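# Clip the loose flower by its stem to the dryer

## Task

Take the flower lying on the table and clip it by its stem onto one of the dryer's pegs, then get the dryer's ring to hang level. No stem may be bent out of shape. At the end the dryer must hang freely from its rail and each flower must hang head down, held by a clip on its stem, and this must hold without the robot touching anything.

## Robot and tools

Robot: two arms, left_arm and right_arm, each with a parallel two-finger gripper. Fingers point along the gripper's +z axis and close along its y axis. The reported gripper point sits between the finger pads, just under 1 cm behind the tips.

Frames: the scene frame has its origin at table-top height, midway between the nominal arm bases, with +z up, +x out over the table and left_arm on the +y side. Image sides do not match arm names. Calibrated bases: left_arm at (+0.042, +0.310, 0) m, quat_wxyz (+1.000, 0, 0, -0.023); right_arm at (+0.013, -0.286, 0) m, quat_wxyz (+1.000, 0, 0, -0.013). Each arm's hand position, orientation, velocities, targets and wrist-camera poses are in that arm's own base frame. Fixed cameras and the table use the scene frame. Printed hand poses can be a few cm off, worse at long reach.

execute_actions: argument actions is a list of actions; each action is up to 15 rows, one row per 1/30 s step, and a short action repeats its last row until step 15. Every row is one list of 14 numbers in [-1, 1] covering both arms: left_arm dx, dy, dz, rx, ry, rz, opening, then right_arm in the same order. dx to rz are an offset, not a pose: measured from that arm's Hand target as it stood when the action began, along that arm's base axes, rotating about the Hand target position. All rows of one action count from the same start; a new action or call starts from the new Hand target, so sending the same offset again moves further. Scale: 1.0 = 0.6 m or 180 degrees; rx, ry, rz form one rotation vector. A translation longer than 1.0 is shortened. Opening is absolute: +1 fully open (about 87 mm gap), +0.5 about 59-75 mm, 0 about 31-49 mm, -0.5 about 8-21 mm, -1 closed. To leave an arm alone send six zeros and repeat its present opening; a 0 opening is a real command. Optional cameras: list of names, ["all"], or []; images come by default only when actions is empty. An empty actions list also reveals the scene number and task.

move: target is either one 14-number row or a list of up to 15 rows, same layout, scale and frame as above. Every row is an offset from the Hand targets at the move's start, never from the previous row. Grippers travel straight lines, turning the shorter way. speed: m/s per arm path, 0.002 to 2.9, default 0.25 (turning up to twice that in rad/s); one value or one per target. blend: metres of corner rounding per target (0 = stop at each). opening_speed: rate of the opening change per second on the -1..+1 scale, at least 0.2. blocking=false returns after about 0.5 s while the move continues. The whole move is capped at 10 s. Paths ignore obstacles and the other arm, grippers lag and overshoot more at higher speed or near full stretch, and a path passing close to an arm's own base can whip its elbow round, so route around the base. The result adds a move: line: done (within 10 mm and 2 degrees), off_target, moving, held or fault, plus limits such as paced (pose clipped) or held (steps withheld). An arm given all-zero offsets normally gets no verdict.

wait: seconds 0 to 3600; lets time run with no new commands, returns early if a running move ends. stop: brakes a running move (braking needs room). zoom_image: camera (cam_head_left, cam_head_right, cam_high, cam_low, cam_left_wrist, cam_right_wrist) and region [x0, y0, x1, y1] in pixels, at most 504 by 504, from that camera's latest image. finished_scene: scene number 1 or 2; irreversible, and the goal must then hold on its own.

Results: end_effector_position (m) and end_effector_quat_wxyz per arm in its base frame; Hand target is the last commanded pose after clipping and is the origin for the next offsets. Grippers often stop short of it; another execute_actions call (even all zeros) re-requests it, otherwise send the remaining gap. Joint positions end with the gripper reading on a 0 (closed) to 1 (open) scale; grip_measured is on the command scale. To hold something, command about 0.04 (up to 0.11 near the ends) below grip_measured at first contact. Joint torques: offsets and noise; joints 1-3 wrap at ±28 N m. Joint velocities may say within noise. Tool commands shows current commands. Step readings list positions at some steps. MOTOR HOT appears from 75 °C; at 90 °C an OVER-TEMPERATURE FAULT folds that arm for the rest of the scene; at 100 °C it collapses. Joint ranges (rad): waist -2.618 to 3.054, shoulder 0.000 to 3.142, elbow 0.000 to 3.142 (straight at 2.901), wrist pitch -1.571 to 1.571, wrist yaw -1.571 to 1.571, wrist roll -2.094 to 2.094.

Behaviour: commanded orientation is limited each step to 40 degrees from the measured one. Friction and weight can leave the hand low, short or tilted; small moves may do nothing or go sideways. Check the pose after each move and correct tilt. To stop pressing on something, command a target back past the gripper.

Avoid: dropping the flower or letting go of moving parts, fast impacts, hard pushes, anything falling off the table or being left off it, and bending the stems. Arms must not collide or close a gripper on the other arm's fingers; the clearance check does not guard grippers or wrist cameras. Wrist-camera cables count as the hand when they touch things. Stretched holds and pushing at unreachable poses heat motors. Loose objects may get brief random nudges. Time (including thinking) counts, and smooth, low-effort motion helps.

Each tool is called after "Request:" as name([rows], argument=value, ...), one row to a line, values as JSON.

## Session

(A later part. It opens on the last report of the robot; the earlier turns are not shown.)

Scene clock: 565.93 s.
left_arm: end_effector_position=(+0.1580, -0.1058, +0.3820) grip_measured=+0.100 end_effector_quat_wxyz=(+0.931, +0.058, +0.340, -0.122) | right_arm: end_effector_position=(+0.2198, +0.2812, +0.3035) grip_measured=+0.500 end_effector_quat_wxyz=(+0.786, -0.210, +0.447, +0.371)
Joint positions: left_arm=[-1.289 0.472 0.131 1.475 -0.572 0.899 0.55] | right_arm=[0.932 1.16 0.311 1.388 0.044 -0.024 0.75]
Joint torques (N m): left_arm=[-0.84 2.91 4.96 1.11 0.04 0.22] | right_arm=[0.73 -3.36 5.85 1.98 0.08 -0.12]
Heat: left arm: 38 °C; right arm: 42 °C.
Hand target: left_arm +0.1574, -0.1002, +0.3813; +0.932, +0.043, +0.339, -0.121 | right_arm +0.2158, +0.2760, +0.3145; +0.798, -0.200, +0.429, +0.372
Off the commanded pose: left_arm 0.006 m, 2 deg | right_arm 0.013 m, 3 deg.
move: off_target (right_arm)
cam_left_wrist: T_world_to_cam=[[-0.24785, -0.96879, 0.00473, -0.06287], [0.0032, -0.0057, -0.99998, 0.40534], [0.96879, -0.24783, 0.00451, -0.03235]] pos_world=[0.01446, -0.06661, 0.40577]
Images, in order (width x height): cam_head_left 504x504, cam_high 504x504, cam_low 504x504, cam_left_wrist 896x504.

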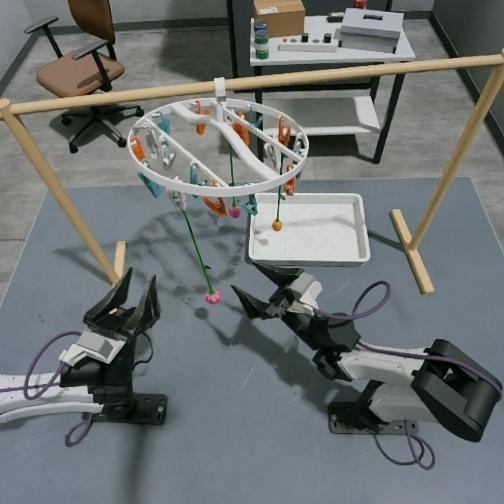

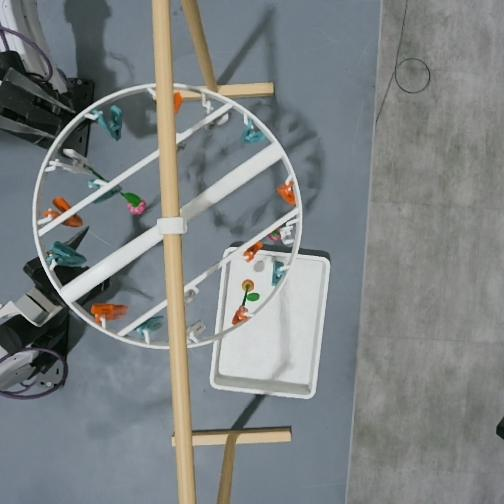

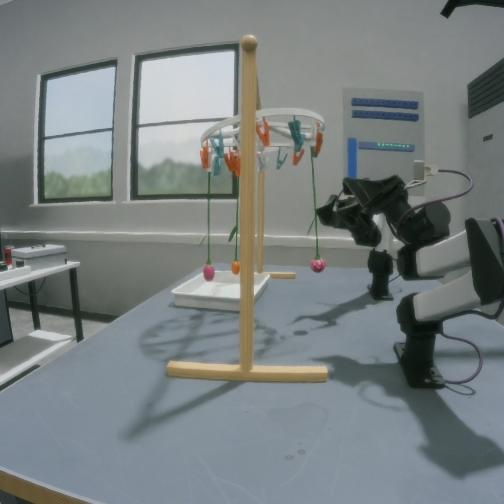

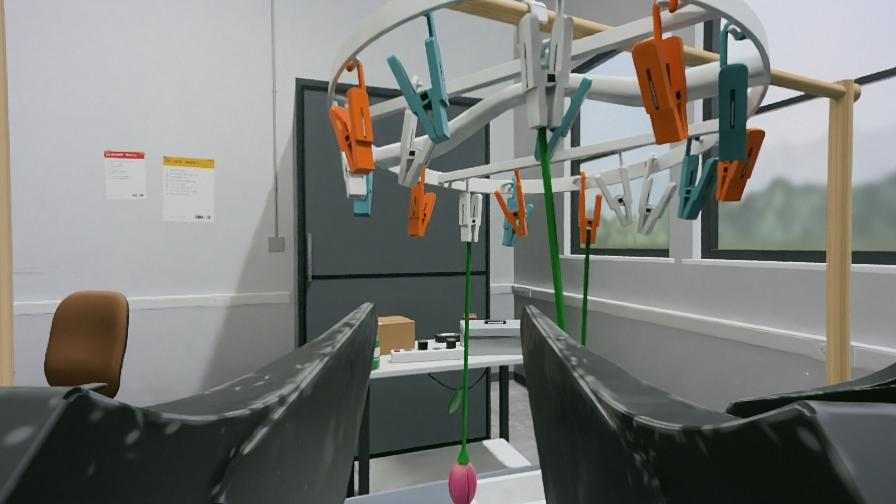

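Request:
execute_actions(actions=[], cameras=["cam_low", "cam_high", "cam_head_left", "cam_head_right"])

Request:
zoom_image(camera="cam_low", region=[190, 90, 340, 190])

Request:
zoom_image(camera="cam_head_left", region=[110, 70, 330, 320])

Request:
zoom_image(camera="cam_high", region=[20, 70, 320, 360])

Scene clock: 583.97 s.
left_arm: end_effector_position=(+0.1580, -0.1058, +0.3820) grip_measured=+0.100 end_effector_quat_wxyz=(+0.931, +0.058, +0.340, -0.122) | right_arm: end_effector_position=(+0.2199, +0.2811, +0.3035) grip_measured=+0.500 end_effector_quat_wxyz=(+0.787, -0.210, +0.447, +0.371)
Joint positions: left_arm=[-1.289 0.472 0.131 1.475 -0.572 0.899 0.55] | right_arm=[0.932 1.16 0.311 1.388 0.045 -0.025 0.75]
Joint velocities: within noise
Joint torques (N m): left_arm=[-0.85 2.91 4.96 1.11 0.04 0.22] | right_arm=[0.72 -3.29 5.78 1.95 0.07 -0.13]
Heat: left arm: 38 °C; right arm: 43 °C.
Hand target: left_arm +0.1574, -0.1002, +0.3813; +0.932, +0.043, +0.339, -0.121 | right_arm +0.2158, +0.2760, +0.3145; +0.798, -0.200, +0.429, +0.372
Tool commands: left_gripper/opening=+0.1 right_gripper/opening=+0.5
Off the commanded pose: left_arm 0.006 m, 2 deg | right_arm 0.013 m, 3 deg.
Images, in order (width x height): cam_head_left 504x504, cam_head_right 504x504, cam_high 504x504, cam_low 504x504.

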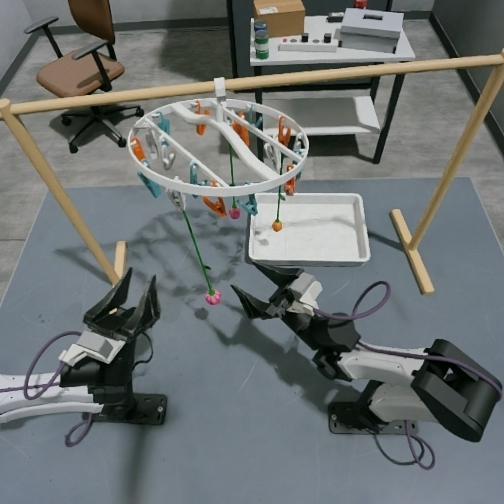

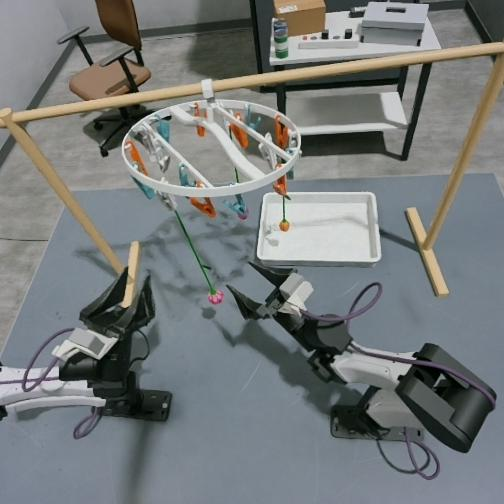

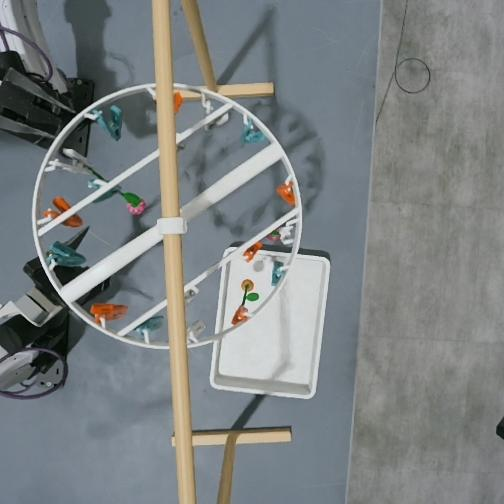

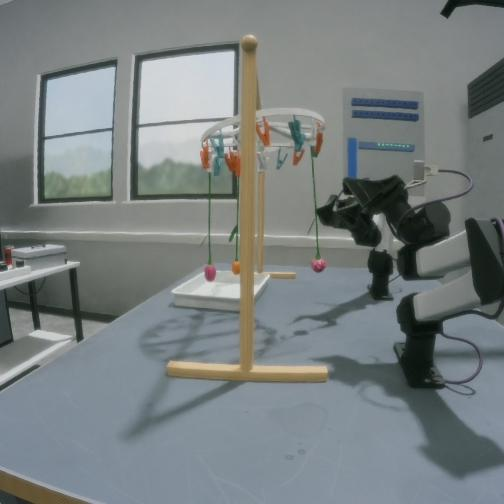

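Scaled by 3.360 from the camera's image (finer frame: 720x720).

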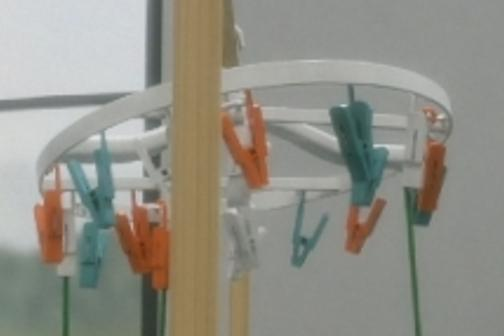

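Scaled by 2.016 from the camera's image (finer frame: 720x720).

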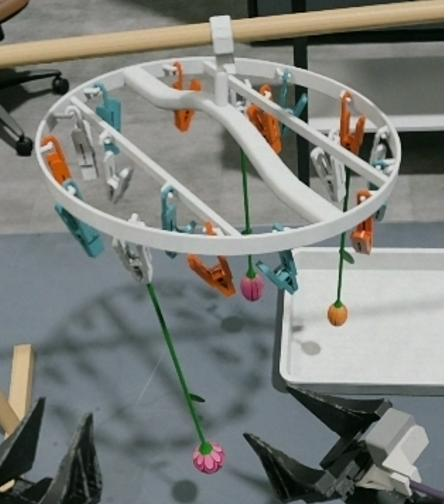

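Scaled by 1.680 from the camera's image (finer frame: 720x720).

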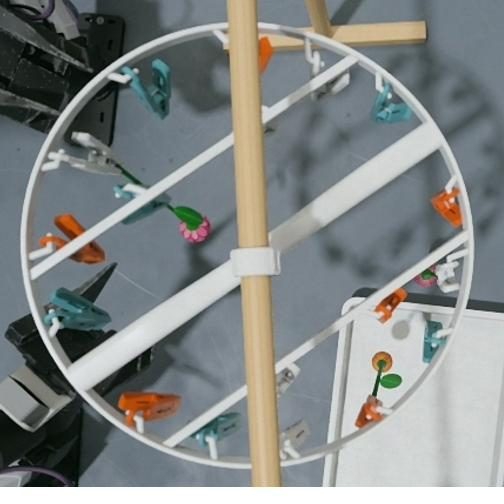

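Request:
move([
  [0.154,0.0277,0.0828,0,0,0,-1.0, -0.0263,-0.36,-0.09,0,0,-0.167,0.3],
], speed=0.2, cameras=["cam_left_wrist", "cam_head_left"])

Scene clock: 654.47 s.
left_arm: end_effector_position=(+0.2543, -0.0850, +0.4119) grip_measured=-0.999 end_effector_quat_wxyz=(+0.924, +0.047, +0.362, -0.115) | right_arm: end_effector_position=(+0.2219, +0.0672, +0.2726) grip_measured=+0.300 end_effector_quat_wxyz=(+0.866, -0.084, +0.470, +0.152)
Joint positions: left_arm=[-0.412 0.701 0.355 1.176 -0.107 0.122 0] | right_arm=[0.146 -0.006 -0.01 0.589 -0.17 0.109 0.65]
Joint torques (N m): left_arm=[0.73 1.42 9.46 1.35 0.15 -0.02] | right_arm=[-0.5 2.33 6.22 1.54 -0.01 0.1]
Heat: left arm: 38 °C; right arm: 44 °C.
Hand target: left_arm +0.2498, -0.0836, +0.4309; +0.932, +0.043, +0.339, -0.121 | right_arm +0.2001, +0.0601, +0.2603; +0.867, -0.082, +0.467, +0.153
Off the commanded pose: left_arm 0.020 m, 3 deg | right_arm 0.026 m, 1 deg.
joint sent to its limit (right arm) — joint 2 (shoulder), lower limit; joint 3 (elbow), lower limit, where the elbow is as bent as it goes. The joint targets are off in position, not in orientation.
move: off_target (left_arm, right_arm)
cam_left_wrist: T_world_to_cam=[[-0.22741, -0.97344, 0.0263, -0.03358], [-0.0448, -0.01652, -0.99886, 0.44587], [0.97277, -0.22833, -0.03985, -0.10178]] pos_world=[0.11134, -0.04856, 0.44218]
Images, in order (width x height): cam_head_left 504x504, cam_left_wrist 896x504.

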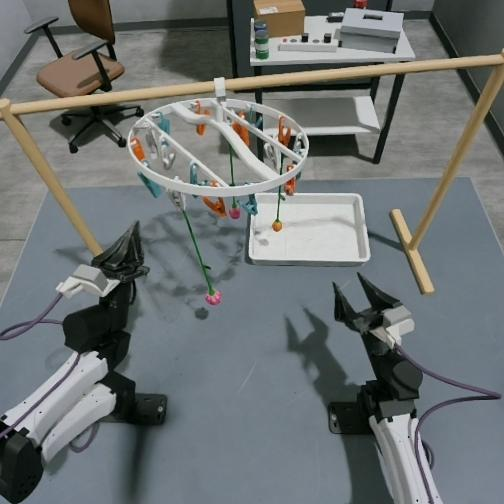

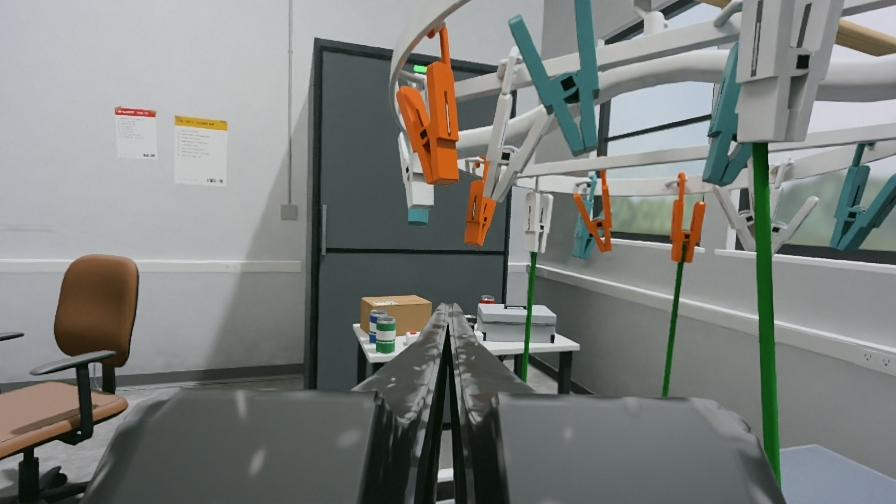

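Request:
move([
  [0.0895,-0.0448,0.18,0,0,0,-1.0, 0,0,0,0,0,0,0.3],
], speed=0.15, cameras=["cam_left_wrist", "cam_head_left"])

Request:
zoom_image(camera="cam_head_left", region=[100, 70, 320, 290])

Scene clock: 659.47 s.
left_arm: end_effector_position=(+0.3064, -0.1091, +0.5266) grip_measured=-0.999 end_effector_quat_wxyz=(+0.928, +0.044, +0.350, -0.118) | right_arm: end_effector_position=(+0.2218, +0.0673, +0.2725) grip_measured=+0.300 end_effector_quat_wxyz=(+0.866, -0.084, +0.470, +0.152)
Joint positions: left_arm=[-0.415 1.013 0.887 0.983 -0.107 0.122 0] | right_arm=[0.146 -0.006 -0.01 0.589 -0.171 0.109 0.65]
Joint torques (N m): left_arm=[-0.84 -0.65 9.21 1.05 0 0.13] | right_arm=[-0.46 2.39 6.22 1.53 -0.04 0.09]
Heat: left arm: 39 °C; right arm: 44 °C.
Hand target: left_arm +0.3035, -0.1105, +0.5389; +0.932, +0.043, +0.339, -0.121 | right_arm +0.2219, +0.0670, +0.2707; +0.865, -0.083, +0.470, +0.153 (not the last commanded pose)
Off the commanded pose: left_arm 0.013 m, 1 deg | right_arm 0.026 m, 0 deg.
joint at its limit (right arm) — joint 2 (shoulder), lower limit; joint 3 (elbow), lower limit, where the elbow is as bent as it goes.
move: off_target (left_arm)
cam_left_wrist: T_world_to_cam=[[-0.2319, -0.97223, 0.0314, -0.04935], [-0.01905, -0.02773, -0.99943, 0.55349], [0.97255, -0.23237, -0.01209, -0.16836]] pos_world=[0.16284, -0.07175, 0.55269]
Images, in order (width x height): cam_head_left 504x504, cam_left_wrist 896x504.

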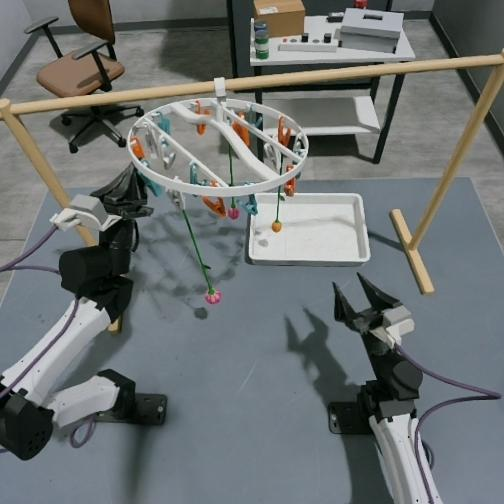

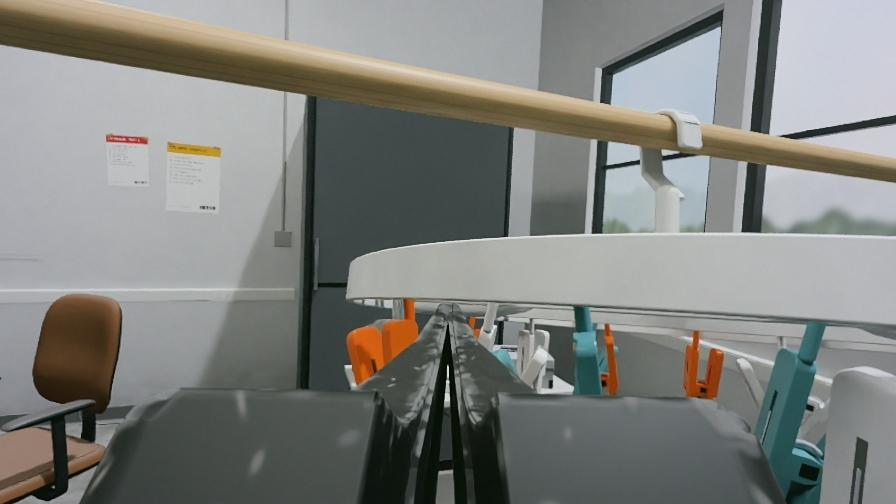

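Scaled by 2.291 from the camera's image (finer frame: 720x720).

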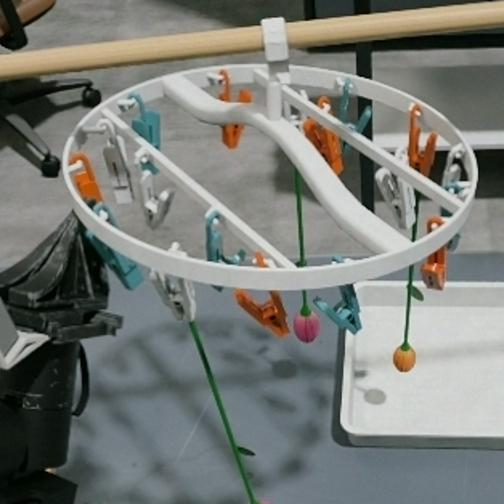

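Request:
move([
  [0.0125,-0.0095,-0.0167,0,0,0,-1.0,0,0,0,0,0,0,0.3],
  [-0.0385,-0.0487,-0.0167,0,0,-0.022,-1.0,0,0,0,0,0,0,0.3],
  [-0.0778,-0.0998,-0.0167,0,0,-0.044,-1.0,0,0,0,0,0,0,0.3],
  [-0.1025,-0.1593,-0.0167,0,0,-0.067,-1.0,0,0,0,0,0,0,0.3],
  [-0.1108,-0.2232,-0.0167,0,0,-0.089,-1.0,0,0,0,0,0,0,0.3],
  [-0.1025,-0.287,-0.0167,0,0,-0.111,-1.0,0,0,0,0,0,0,0.3],
  [-0.0778,-0.3465,-0.0167,0,0,-0.133,-1.0,0,0,0,0,0,0,0.3],
  [-0.0385,-0.3977,-0.0167,0,0,-0.156,-1.0,0,0,0,0,0,0,0.3],
], speed=[0.05,0.06,0.08,0.08,0.08,0.08,0.07,0.05], blend=[0.004,0.02,0.02,0.02,0.02,0.02,0.02,0], cameras=["cam_left_wrist", "cam_head_left", "cam_high"])

Scene clock: 670.20 s.
left_arm: end_effector_position=(+0.2811, -0.3518, +0.5132) grip_measured=-1.000 end_effector_quat_wxyz=(+0.869, +0.134, +0.337, -0.336) | right_arm: end_effector_position=(+0.2218, +0.0673, +0.2725) grip_measured=+0.300 end_effector_quat_wxyz=(+0.866, -0.084, +0.470, +0.152)
Joint positions: left_arm=[-0.972 1.505 1.186 1.16 -0.152 0.177 0] | right_arm=[0.146 -0.006 -0.01 0.589 -0.171 0.109 0.65]
Joint torques (N m): left_arm=[0.76 -4.44 9.42 1.31 0.17 -0.04] | right_arm=[-0.42 2.44 6.27 1.53 -0.04 0.08]
Heat: left arm: 39 °C; right arm: 43 °C.
Hand target: left_arm +0.2803, -0.3491, +0.5290; +0.875, +0.125, +0.319, -0.343 | right_arm +0.2219, +0.0670, +0.2707; +0.865, -0.083, +0.470, +0.153
Off the commanded pose: left_arm 0.016 m, 3 deg | right_arm 0.002 m, 0 deg.
joint at its limit (right arm) — joint 2 (shoulder), lower limit; joint 3 (elbow), lower limit, where the elbow is as bent as it goes.
move: off_target (left_arm); blend cut to 0.0193 m at target 2, 0.0193 m at target 3, 0.0193 m at target 4, 0.0193 m at target 5, 0.0193 m at target 6, 0.0193 m at target 7
cam_left_wrist: T_world_to_cam=[[-0.65856, -0.75214, 0.02389, -0.08961], [-0.04172, 0.00479, -0.99912, 0.55057], [0.75137, -0.65898, -0.03453, -0.27667]] pos_world=[0.17183, -0.25236, 0.54267]
Images, in order (width x height): cam_head_left 504x504, cam_high 504x504, cam_left_wrist 896x504.

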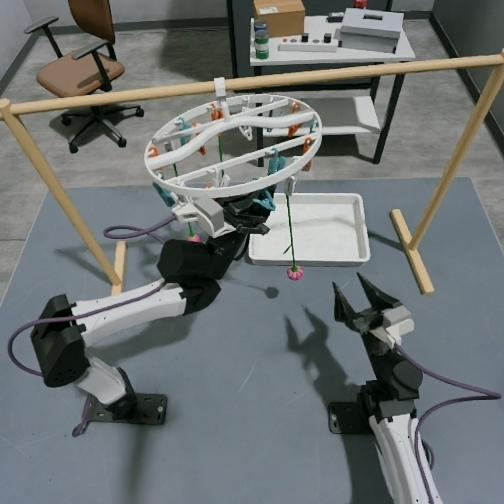

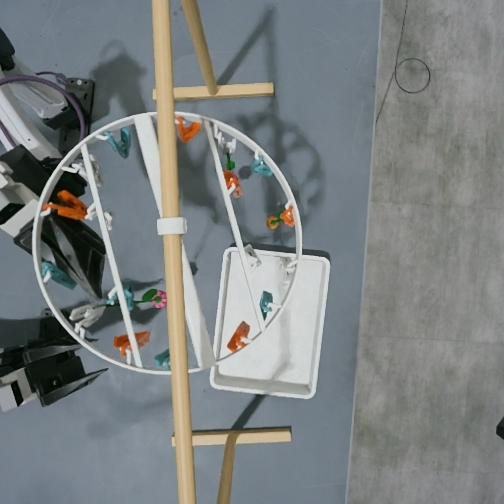

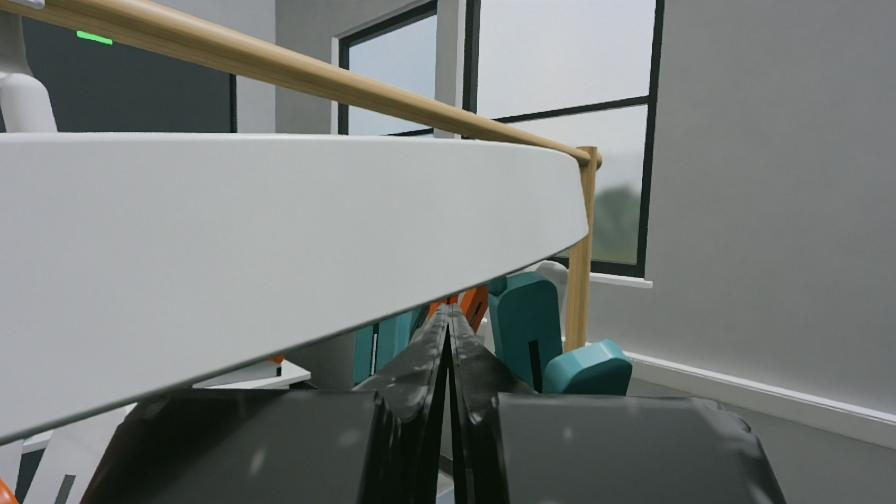

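Request:
move([
  [-0.0917,0.0833,-0.1333,0,0,0,-1.0,0,0,0,0,0,0,0.3],
  [-0.1505,0.2485,-0.2067,0,0,0.09,-1.0,0,0,0,0,0,0,0.3],
  [0.0045,0.4402,-0.17,0,0,0.156,-1.0,0,0,0,0,0,0,0.3],
  [0.1028,0.4103,-0.0467,0,0,0.156,-1.0,0,0,0,0,0,0,0.3],
], speed=[0.12,0.22,0.22,0.1], blend=[0.02,0.03,0.02,0], cameras=["cam_left_wrist", "cam_head_left", "cam_high"])

Request:
zoom_image(camera="cam_head_left", region=[100, 70, 340, 310])

Scene clock: 679.27 s.
left_arm: end_effector_position=(+0.3420, -0.1034, +0.4891) grip_measured=-1.000 end_effector_quat_wxyz=(+0.929, +0.042, +0.350, -0.118) | right_arm: end_effector_position=(+0.2218, +0.0673, +0.2725) grip_measured=+0.300 end_effector_quat_wxyz=(+0.866, -0.084, +0.470, +0.152)
Joint positions: left_arm=[-0.325 1.145 0.805 1.192 -0.052 0.053 0] | right_arm=[0.146 -0.006 -0.01 0.589 -0.171 0.109 0.65]
Joint torques (N m): left_arm=[0.77 -1.58 9.29 1.05 0.13 -0.02] | right_arm=[-0.47 2.37 6.2 1.54 -0.02 0.08]
Heat: left arm: 40 °C; right arm: 42 °C.
Hand target: left_arm +0.3420, -0.1029, +0.5010; +0.932, +0.043, +0.339, -0.121 | right_arm +0.2219, +0.0670, +0.2707; +0.865, -0.083, +0.470, +0.153
Off the commanded pose: left_arm 0.012 m, 1 deg | right_arm 0.002 m, 0 deg.
joint at its limit (right arm) — joint 2 (shoulder), lower limit; joint 3 (elbow), lower limit, where the elbow is as bent as it goes.
move: off_target (left_arm)
cam_left_wrist: T_world_to_cam=[[-0.22945, -0.97272, 0.03412, -0.03652], [-0.01914, -0.03054, -0.99935, 0.51652], [0.97313, -0.22995, -0.01161, -0.20226]] pos_world=[0.19834, -0.06626, 0.51508]
Images, in order (width x height): cam_head_left 504x504, cam_high 504x504, cam_left_wrist 896x504.

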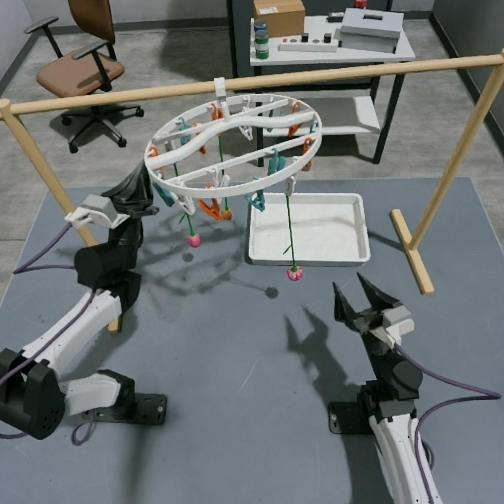

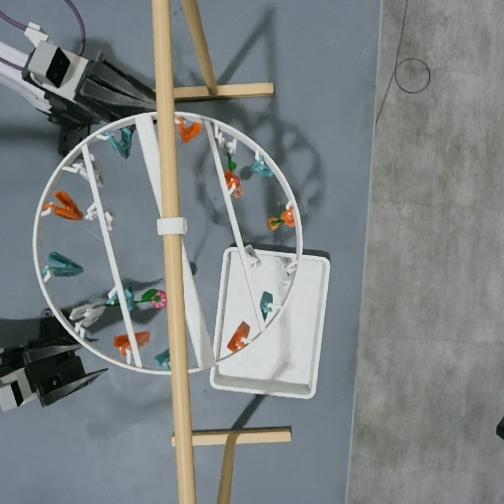

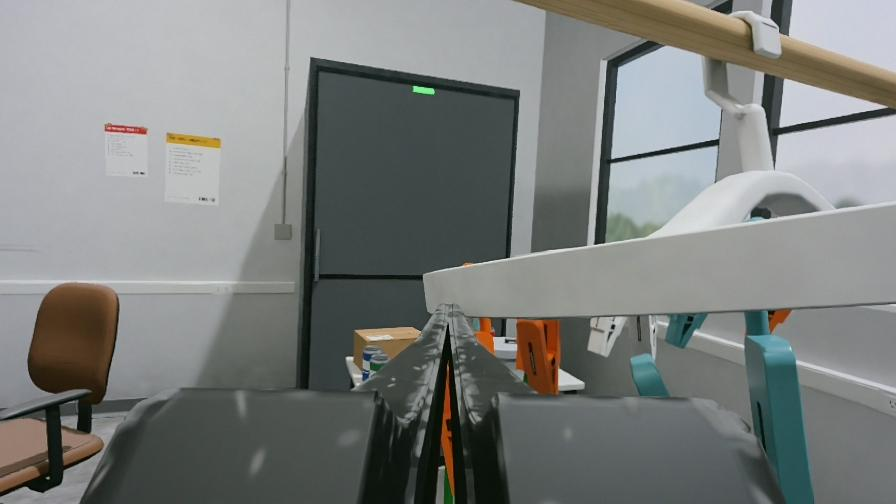

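Scaled by 2.100 from the camera's image (finer frame: 720x720).

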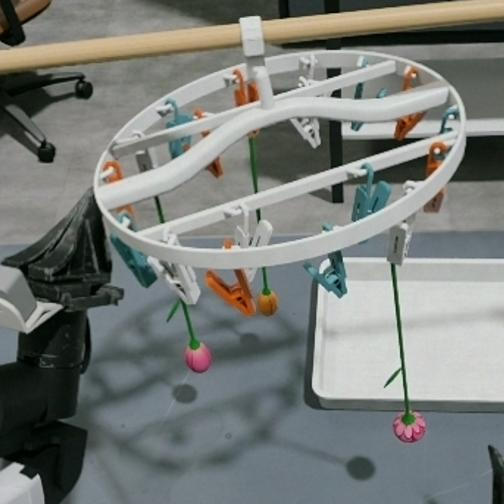

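Request:
move([
  [-0.005,0.0,-0.03,0,0,0,-1.0,0,0,0,0,0,0,0.3],
  [-0.0193,-0.0317,-0.027,0,0,0,-1.0,0,0,0,0,0,0,0.3],
  [-0.074,-0.0632,-0.027,0,0,-0.022,-1.0,0,0,0,0,0,0,0.3],
  [-0.1173,-0.1083,-0.027,0,0,-0.044,-1.0,0,0,0,0,0,0,0.3],
  [-0.1468,-0.1643,-0.027,0,0,-0.067,-1.0,0,0,0,0,0,0,0.3],
  [-0.1613,-0.2257,-0.027,0,0,-0.089,-1.0,0,0,0,0,0,0,0.3],
  [-0.159,-0.29,-0.027,0,0,-0.111,-1.0,0,0,0,0,0,0,0.3],
  [-0.1353,-0.3648,-0.027,0,0,-0.13,-1.0,0,0,0,0,0,0,0.3],
], speed=[0.08,0.06,0.06,0.07,0.08,0.08,0.07,0.05], blend=[0.008,0.004,0.02,0.02,0.02,0.02,0.02,0], cameras=["cam_left_wrist", "cam_head_left", "cam_high"])

Request:
zoom_image(camera="cam_head_left", region=[100, 70, 340, 310])

Scene clock: 693.47 s.
left_arm: end_effector_position=(+0.2670, -0.3200, +0.4678) grip_measured=-1.000 end_effector_quat_wxyz=(+0.884, +0.121, +0.345, -0.292) | right_arm: end_effector_position=(+0.2218, +0.0673, +0.2725) grip_measured=+0.300 end_effector_quat_wxyz=(+0.866, -0.084, +0.470, +0.152)
Joint positions: left_arm=[-0.998 1.417 0.926 1.343 -0.231 0.273 0] | right_arm=[0.146 -0.006 -0.01 0.589 -0.171 0.109 0.65]
Joint torques (N m): left_arm=[-0.87 -3.58 9.22 1.34 0.21 -0.02] | right_arm=[-0.44 2.4 6.2 1.53 -0.02 0.08]
Heat: left arm: 42 °C; right arm: 42 °C.
Hand target: left_arm +0.2609, -0.3219, +0.4845; +0.888, +0.112, +0.324, -0.307 | right_arm +0.2219, +0.0670, +0.2707; +0.865, -0.083, +0.470, +0.153
Off the commanded pose: left_arm 0.018 m, 3 deg | right_arm 0.002 m, 0 deg.
joint at its limit (right arm) — joint 2 (shoulder), lower limit; joint 3 (elbow), lower limit, where the elbow is as bent as it goes.
move: off_target (left_arm); blend cut to 0.0188 m at target 3, 0.0188 m at target 4, 0.0189 m at target 5, 0.0189 m at target 6, 0.0193 m at target 7
cam_left_wrist: T_world_to_cam=[[-0.58286, -0.81237, 0.01799, -0.11052], [-0.0429, 0.00865, -0.99904, 0.50591], [0.81144, -0.58308, -0.03989, -0.23594]] pos_world=[0.14874, -0.23173, 0.498]
Images, in order (width x height): cam_head_left 504x504, cam_high 504x504, cam_left_wrist 896x504.

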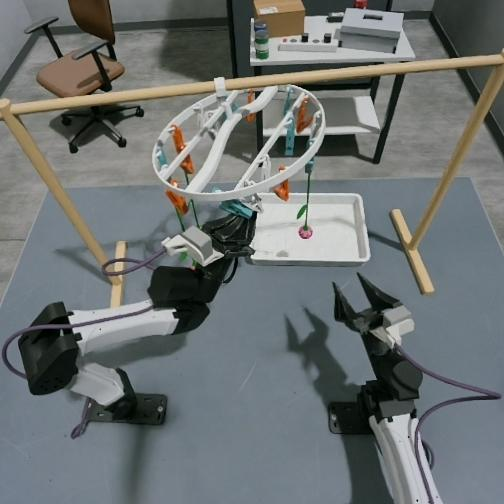

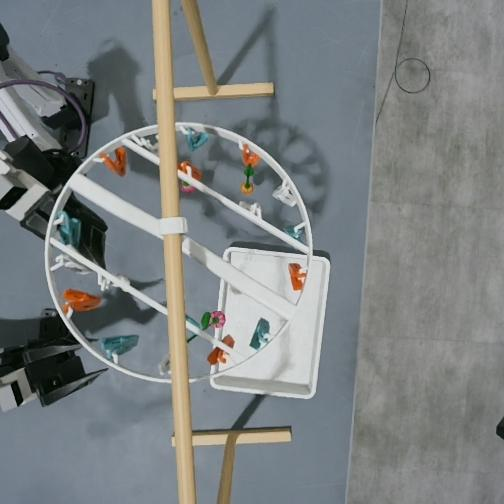

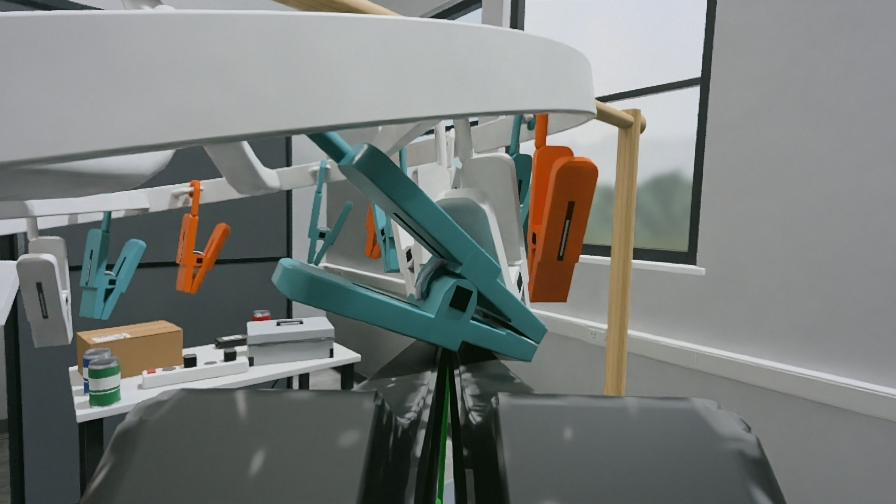

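Scaled by 2.100 from the camera's image (finer frame: 720x720).

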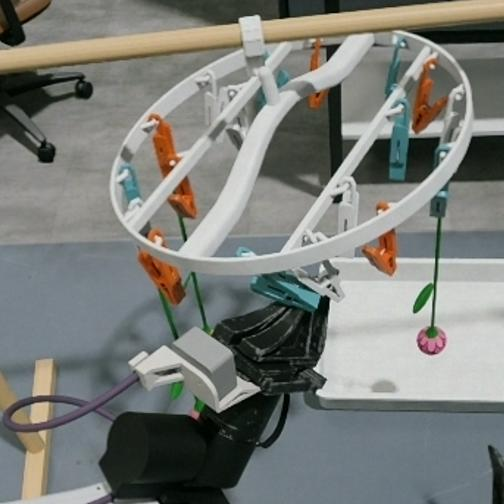

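Request:
move([
  [-0.0807,0.0622,-0.1092,0,0,0.04,-1.0,0,0,0,0,0,0,0.3],
  [-0.0967,0.2117,-0.0658,0,0,0.117,-1.0,0,0,0,0,0,0,0.3],
  [-0.0122,0.1887,0.0425,0,0,0.117,-1.0,0,0,0,0,0,0,0.3],
], speed=[0.1,0.2,0.12], blend=[0.015,0.015,0], cameras=["cam_left_wrist", "cam_head_left", "cam_low"])

Request:
zoom_image(camera="cam_head_left", region=[100, 70, 340, 310])

Scene clock: 712.93 s.
left_arm: end_effector_position=(+0.2540, -0.2093, +0.4972) grip_measured=-1.000 end_effector_quat_wxyz=(+0.925, +0.056, +0.350, -0.134) | right_arm: end_effector_position=(+0.2218, +0.0673, +0.2725) grip_measured=+0.300 end_effector_quat_wxyz=(+0.866, -0.084, +0.470, +0.152)
Joint positions: left_arm=[-0.974 1.129 0.812 1.28 -0.426 0.552 0] | right_arm=[0.146 -0.006 -0.01 0.589 -0.171 0.109 0.65]
Joint torques (N m): left_arm=[0.75 -1.36 9.07 0.85 0.32 -0.03] | right_arm=[-0.44 2.43 6.2 1.53 -0.04 0.08]
Heat: left arm: 41 °C; right arm: 41 °C.
Hand target: left_arm +0.2536, -0.2087, +0.5100; +0.929, +0.051, +0.339, -0.140 | right_arm +0.2219, +0.0670, +0.2707; +0.865, -0.083, +0.470, +0.153
Off the commanded pose: left_arm 0.013 m, 2 deg | right_arm 0.002 m, 0 deg.
joint at its limit (right arm) — joint 2 (shoulder), lower limit; joint 3 (elbow), lower limit, where the elbow is as bent as it goes.
move: off_target (left_arm)
cam_left_wrist: T_world_to_cam=[[-0.26769, -0.9633, 0.0198, -0.14124], [-0.02197, -0.01444, -0.99965, 0.52399], [0.96325, -0.26803, -0.0173, -0.14349]] pos_world=[0.11192, -0.16695, 0.52412]
Images, in order (width x height): cam_head_left 504x504, cam_low 504x504, cam_left_wrist 896x504.

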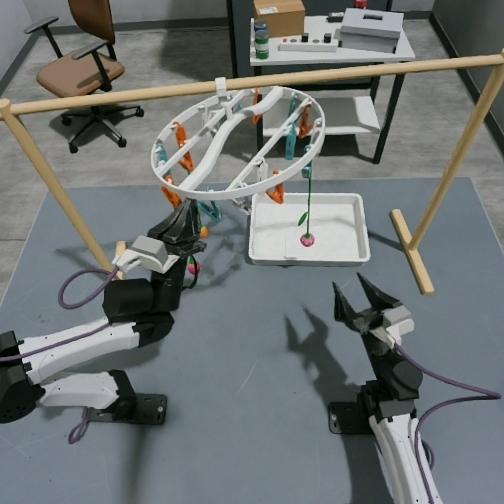

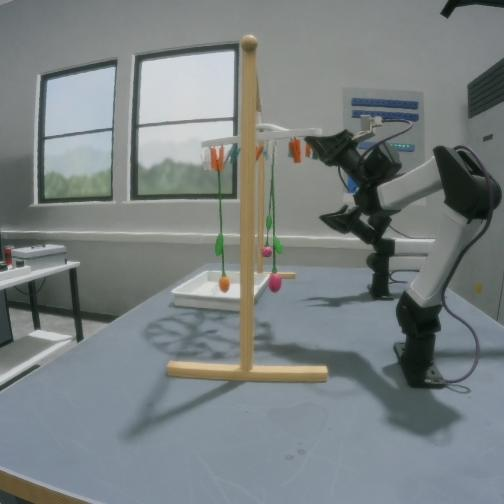

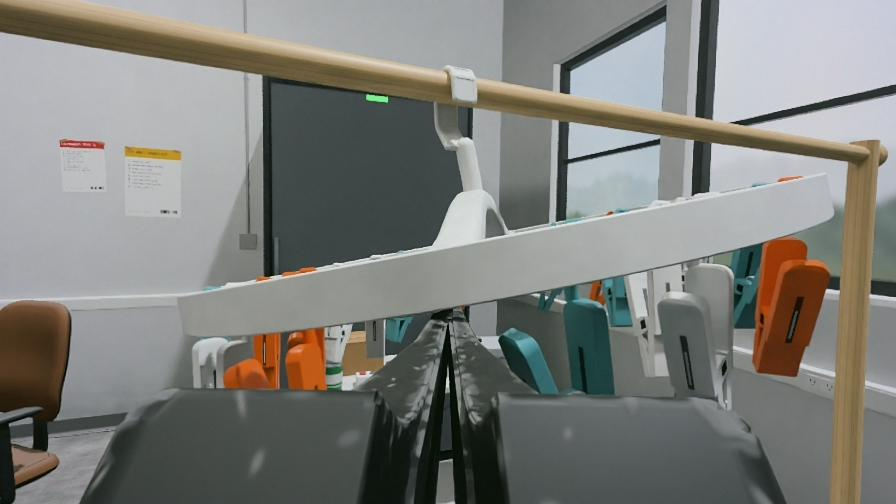

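Scaled by 2.100 from the camera's image (finer frame: 720x720).

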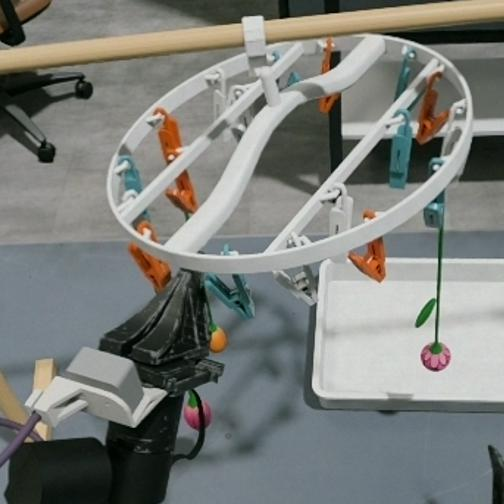

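Request:
move([
  [-0.0123,-0.0485,0,0,0,0,-1.0,0,0,0,0,0,0,0.3],
  [-0.0117,-0.1132,0,0,0,0.02,-1.0,0,0,0,0,0,0,0.3],
  [0.0008,-0.1685,0,0,0,0.04,-1.0,0,0,0,0,0,0,0.3],
  [0.0273,-0.2218,0,0,0,0.05,-1.0,0,0,0,0,0,0,0.3],
], speed=[0.06,0.07,0.07,0.05], blend=[0.015,0.015,0.015,0], cameras=["cam_left_wrist", "cam_head_left", "cam_high"])

Request:
zoom_image(camera="cam_head_left", region=[100, 70, 340, 310])

Scene clock: 719.03 s.
left_arm: end_effector_position=(+0.2763, -0.3561, +0.4929) grip_measured=-1.000 end_effector_quat_wxyz=(+0.928, +0.073, +0.361, -0.057) | right_arm: end_effector_position=(+0.2218, +0.0673, +0.2725) grip_measured=+0.300 end_effector_quat_wxyz=(+0.866, -0.084, +0.470, +0.152)
Joint positions: left_arm=[-1.189 1.735 1.315 1.477 -0.579 0.91 0] | right_arm=[0.146 -0.006 -0.01 0.589 -0.171 0.109 0.65]
Joint torques (N m): left_arm=[-0.66 -5.9 8.88 1.71 0.04 0.23] | right_arm=[-0.47 2.4 6.2 1.54 -0.02 0.09]
Heat: left arm: 42 °C; right arm: 41 °C.
Hand target: left_arm +0.2699, -0.3417, +0.5101; +0.937, +0.024, +0.341, -0.067 | right_arm +0.2219, +0.0670, +0.2707; +0.865, -0.083, +0.470, +0.153
Off the commanded pose: left_arm 0.023 m, 6 deg | right_arm 0.002 m, 0 deg.
joint at its limit (right arm) — joint 2 (shoulder), lower limit; joint 3 (elbow), lower limit, where the elbow is as bent as it goes.
move: off_target (left_arm)
cam_left_wrist: T_world_to_cam=[[-0.13903, -0.98811, -0.06565, -0.27885], [-0.02966, 0.07042, -0.99708, 0.54914], [0.98984, -0.13667, -0.0391, -0.15421]] pos_world=[0.13017, -0.33528, 0.5232]
Images, in order (width x height): cam_head_left 504x504, cam_high 504x504, cam_left_wrist 896x504.

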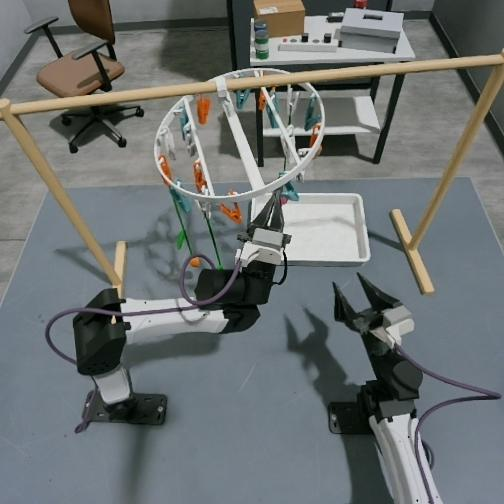

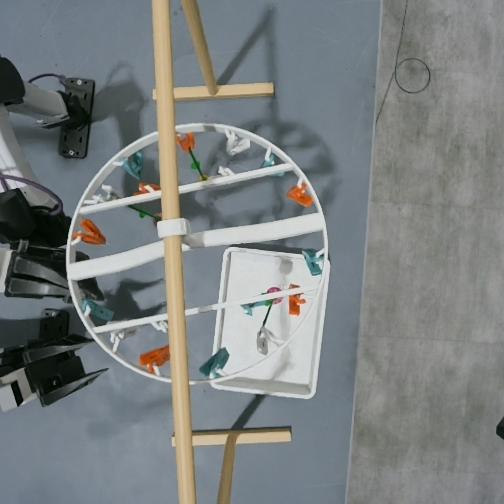

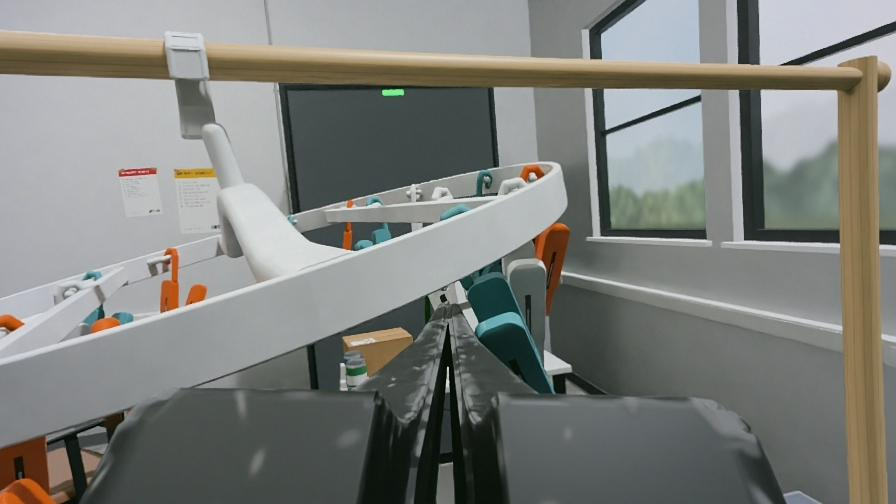

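Scaled by 2.100 from the camera's image (finer frame: 720x720).

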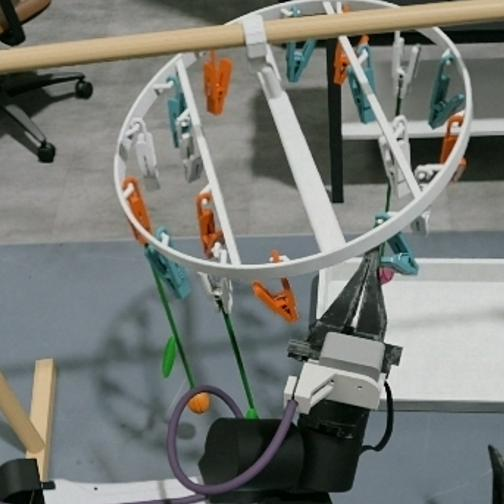

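Request:
move([
  [-0.0993,0.0265,-0.1093,0,0,0,-1.0,0,0,0,0,0,0,0.3],
  [-0.1882,0.2945,-0.1918,0,0,-0.039,0.1,0,0,0,0,0,0,0.3],
], speed=[0.1,0.22], blend=[0.015,0], cameras=["cam_left_wrist", "cam_head_left", "cam_low", "cam_high"])

Request:
zoom_image(camera="cam_head_left", region=[100, 70, 340, 310])

Scene clock: 725.93 s.
left_arm: end_effector_position=(+0.1642, -0.1781, +0.3835) grip_measured=+0.100 end_effector_quat_wxyz=(+0.906, +0.130, +0.381, -0.133) | right_arm: end_effector_position=(+0.2218, +0.0673, +0.2725) grip_measured=+0.300 end_effector_quat_wxyz=(+0.866, -0.084, +0.470, +0.152)
Joint positions: left_arm=[-1.387 0.768 0.273 1.479 -0.622 0.903 0.55] | right_arm=[0.146 -0.006 -0.01 0.589 -0.171 0.109 0.65]
Joint torques (N m): left_arm=[-0.88 -0.01 5.04 1.87 0.41 0.2] | right_arm=[-0.43 2.37 6.23 1.54 -0.03 0.09]
Heat: left arm: 42 °C; right arm: 41 °C.
Hand target: left_arm +0.1570, -0.1650, +0.3951; +0.931, +0.044, +0.339, -0.124 | right_arm +0.2219, +0.0670, +0.2707; +0.865, -0.083, +0.470, +0.153
Off the commanded pose: left_arm 0.019 m, 11 deg | right_arm 0.002 m, 0 deg.
joint sent to its limit (left arm) — joint 4 (wrist pitch), upper limit. The joint targets are off in orientation, not in position.
joint at its limit (right arm) — joint 2 (shoulder), lower limit; joint 3 (elbow), lower limit, where the elbow is as bent as it goes.
move: off_target (left_arm); target 2's new opening was sent with left_arm's hand 0.019 m and 11 deg from that target
cam_left_wrist: T_world_to_cam=[[-0.31903, -0.9418, -0.10597, -0.0725], [-0.06855, 0.13445, -0.98855, 0.43876], [0.94526, -0.30811, -0.10746, -0.02022]] pos_world=[0.02606, -0.13351, 0.42388]
Images, in order (width x height): cam_head_left 504x504, cam_high 504x504, cam_low 504x504, cam_left_wrist 896x504.

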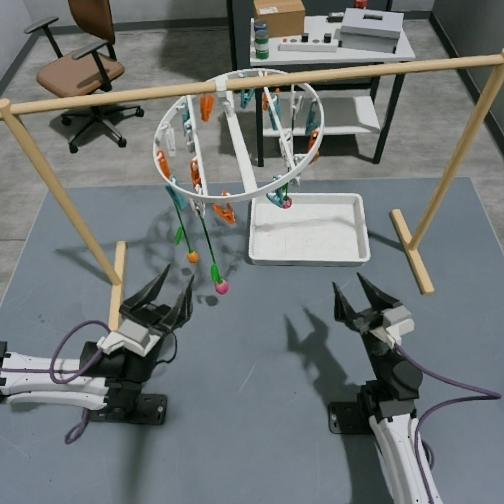

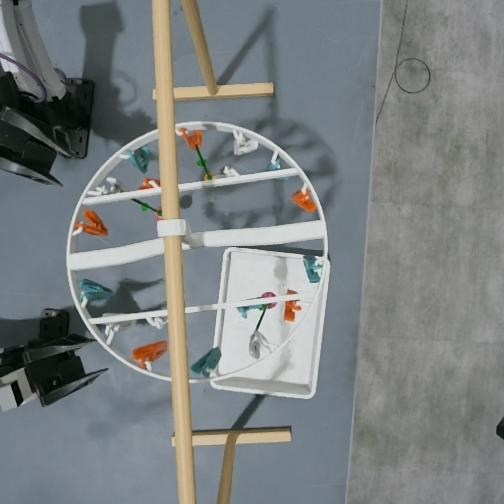

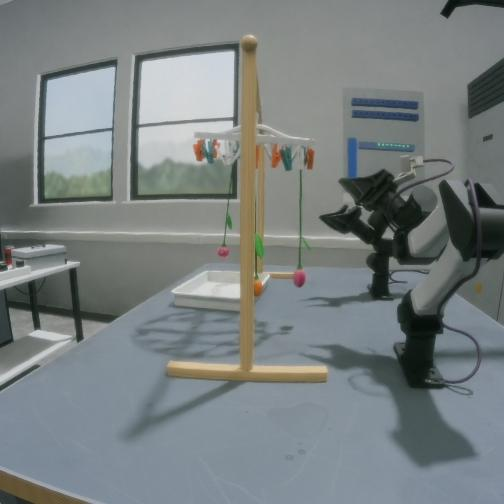

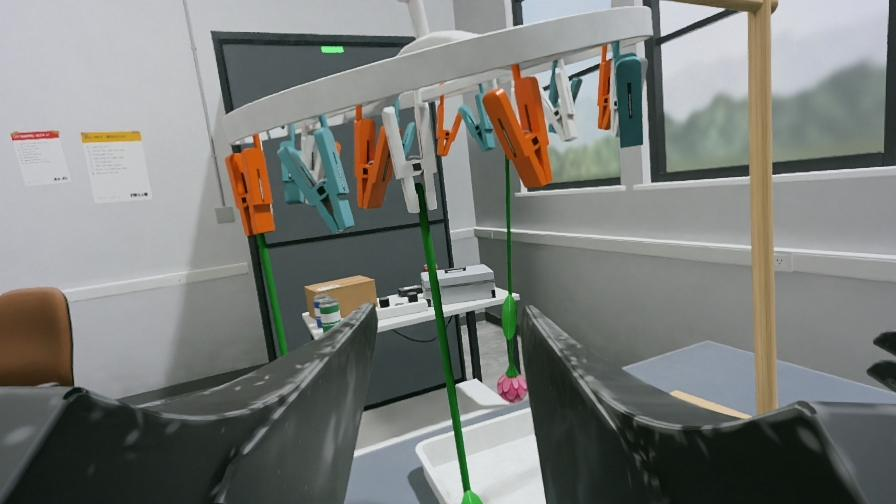

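Scaled by 2.100 from the camera's image (finer frame: 720x720).

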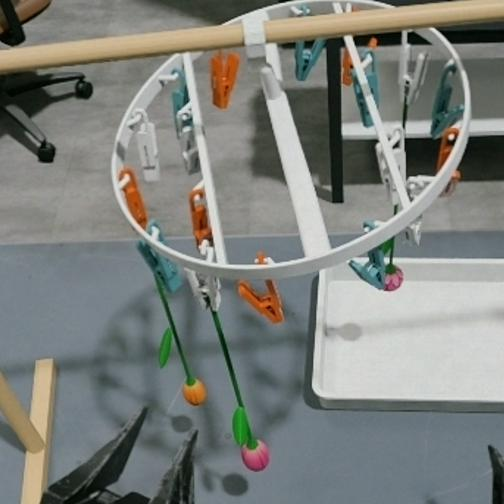

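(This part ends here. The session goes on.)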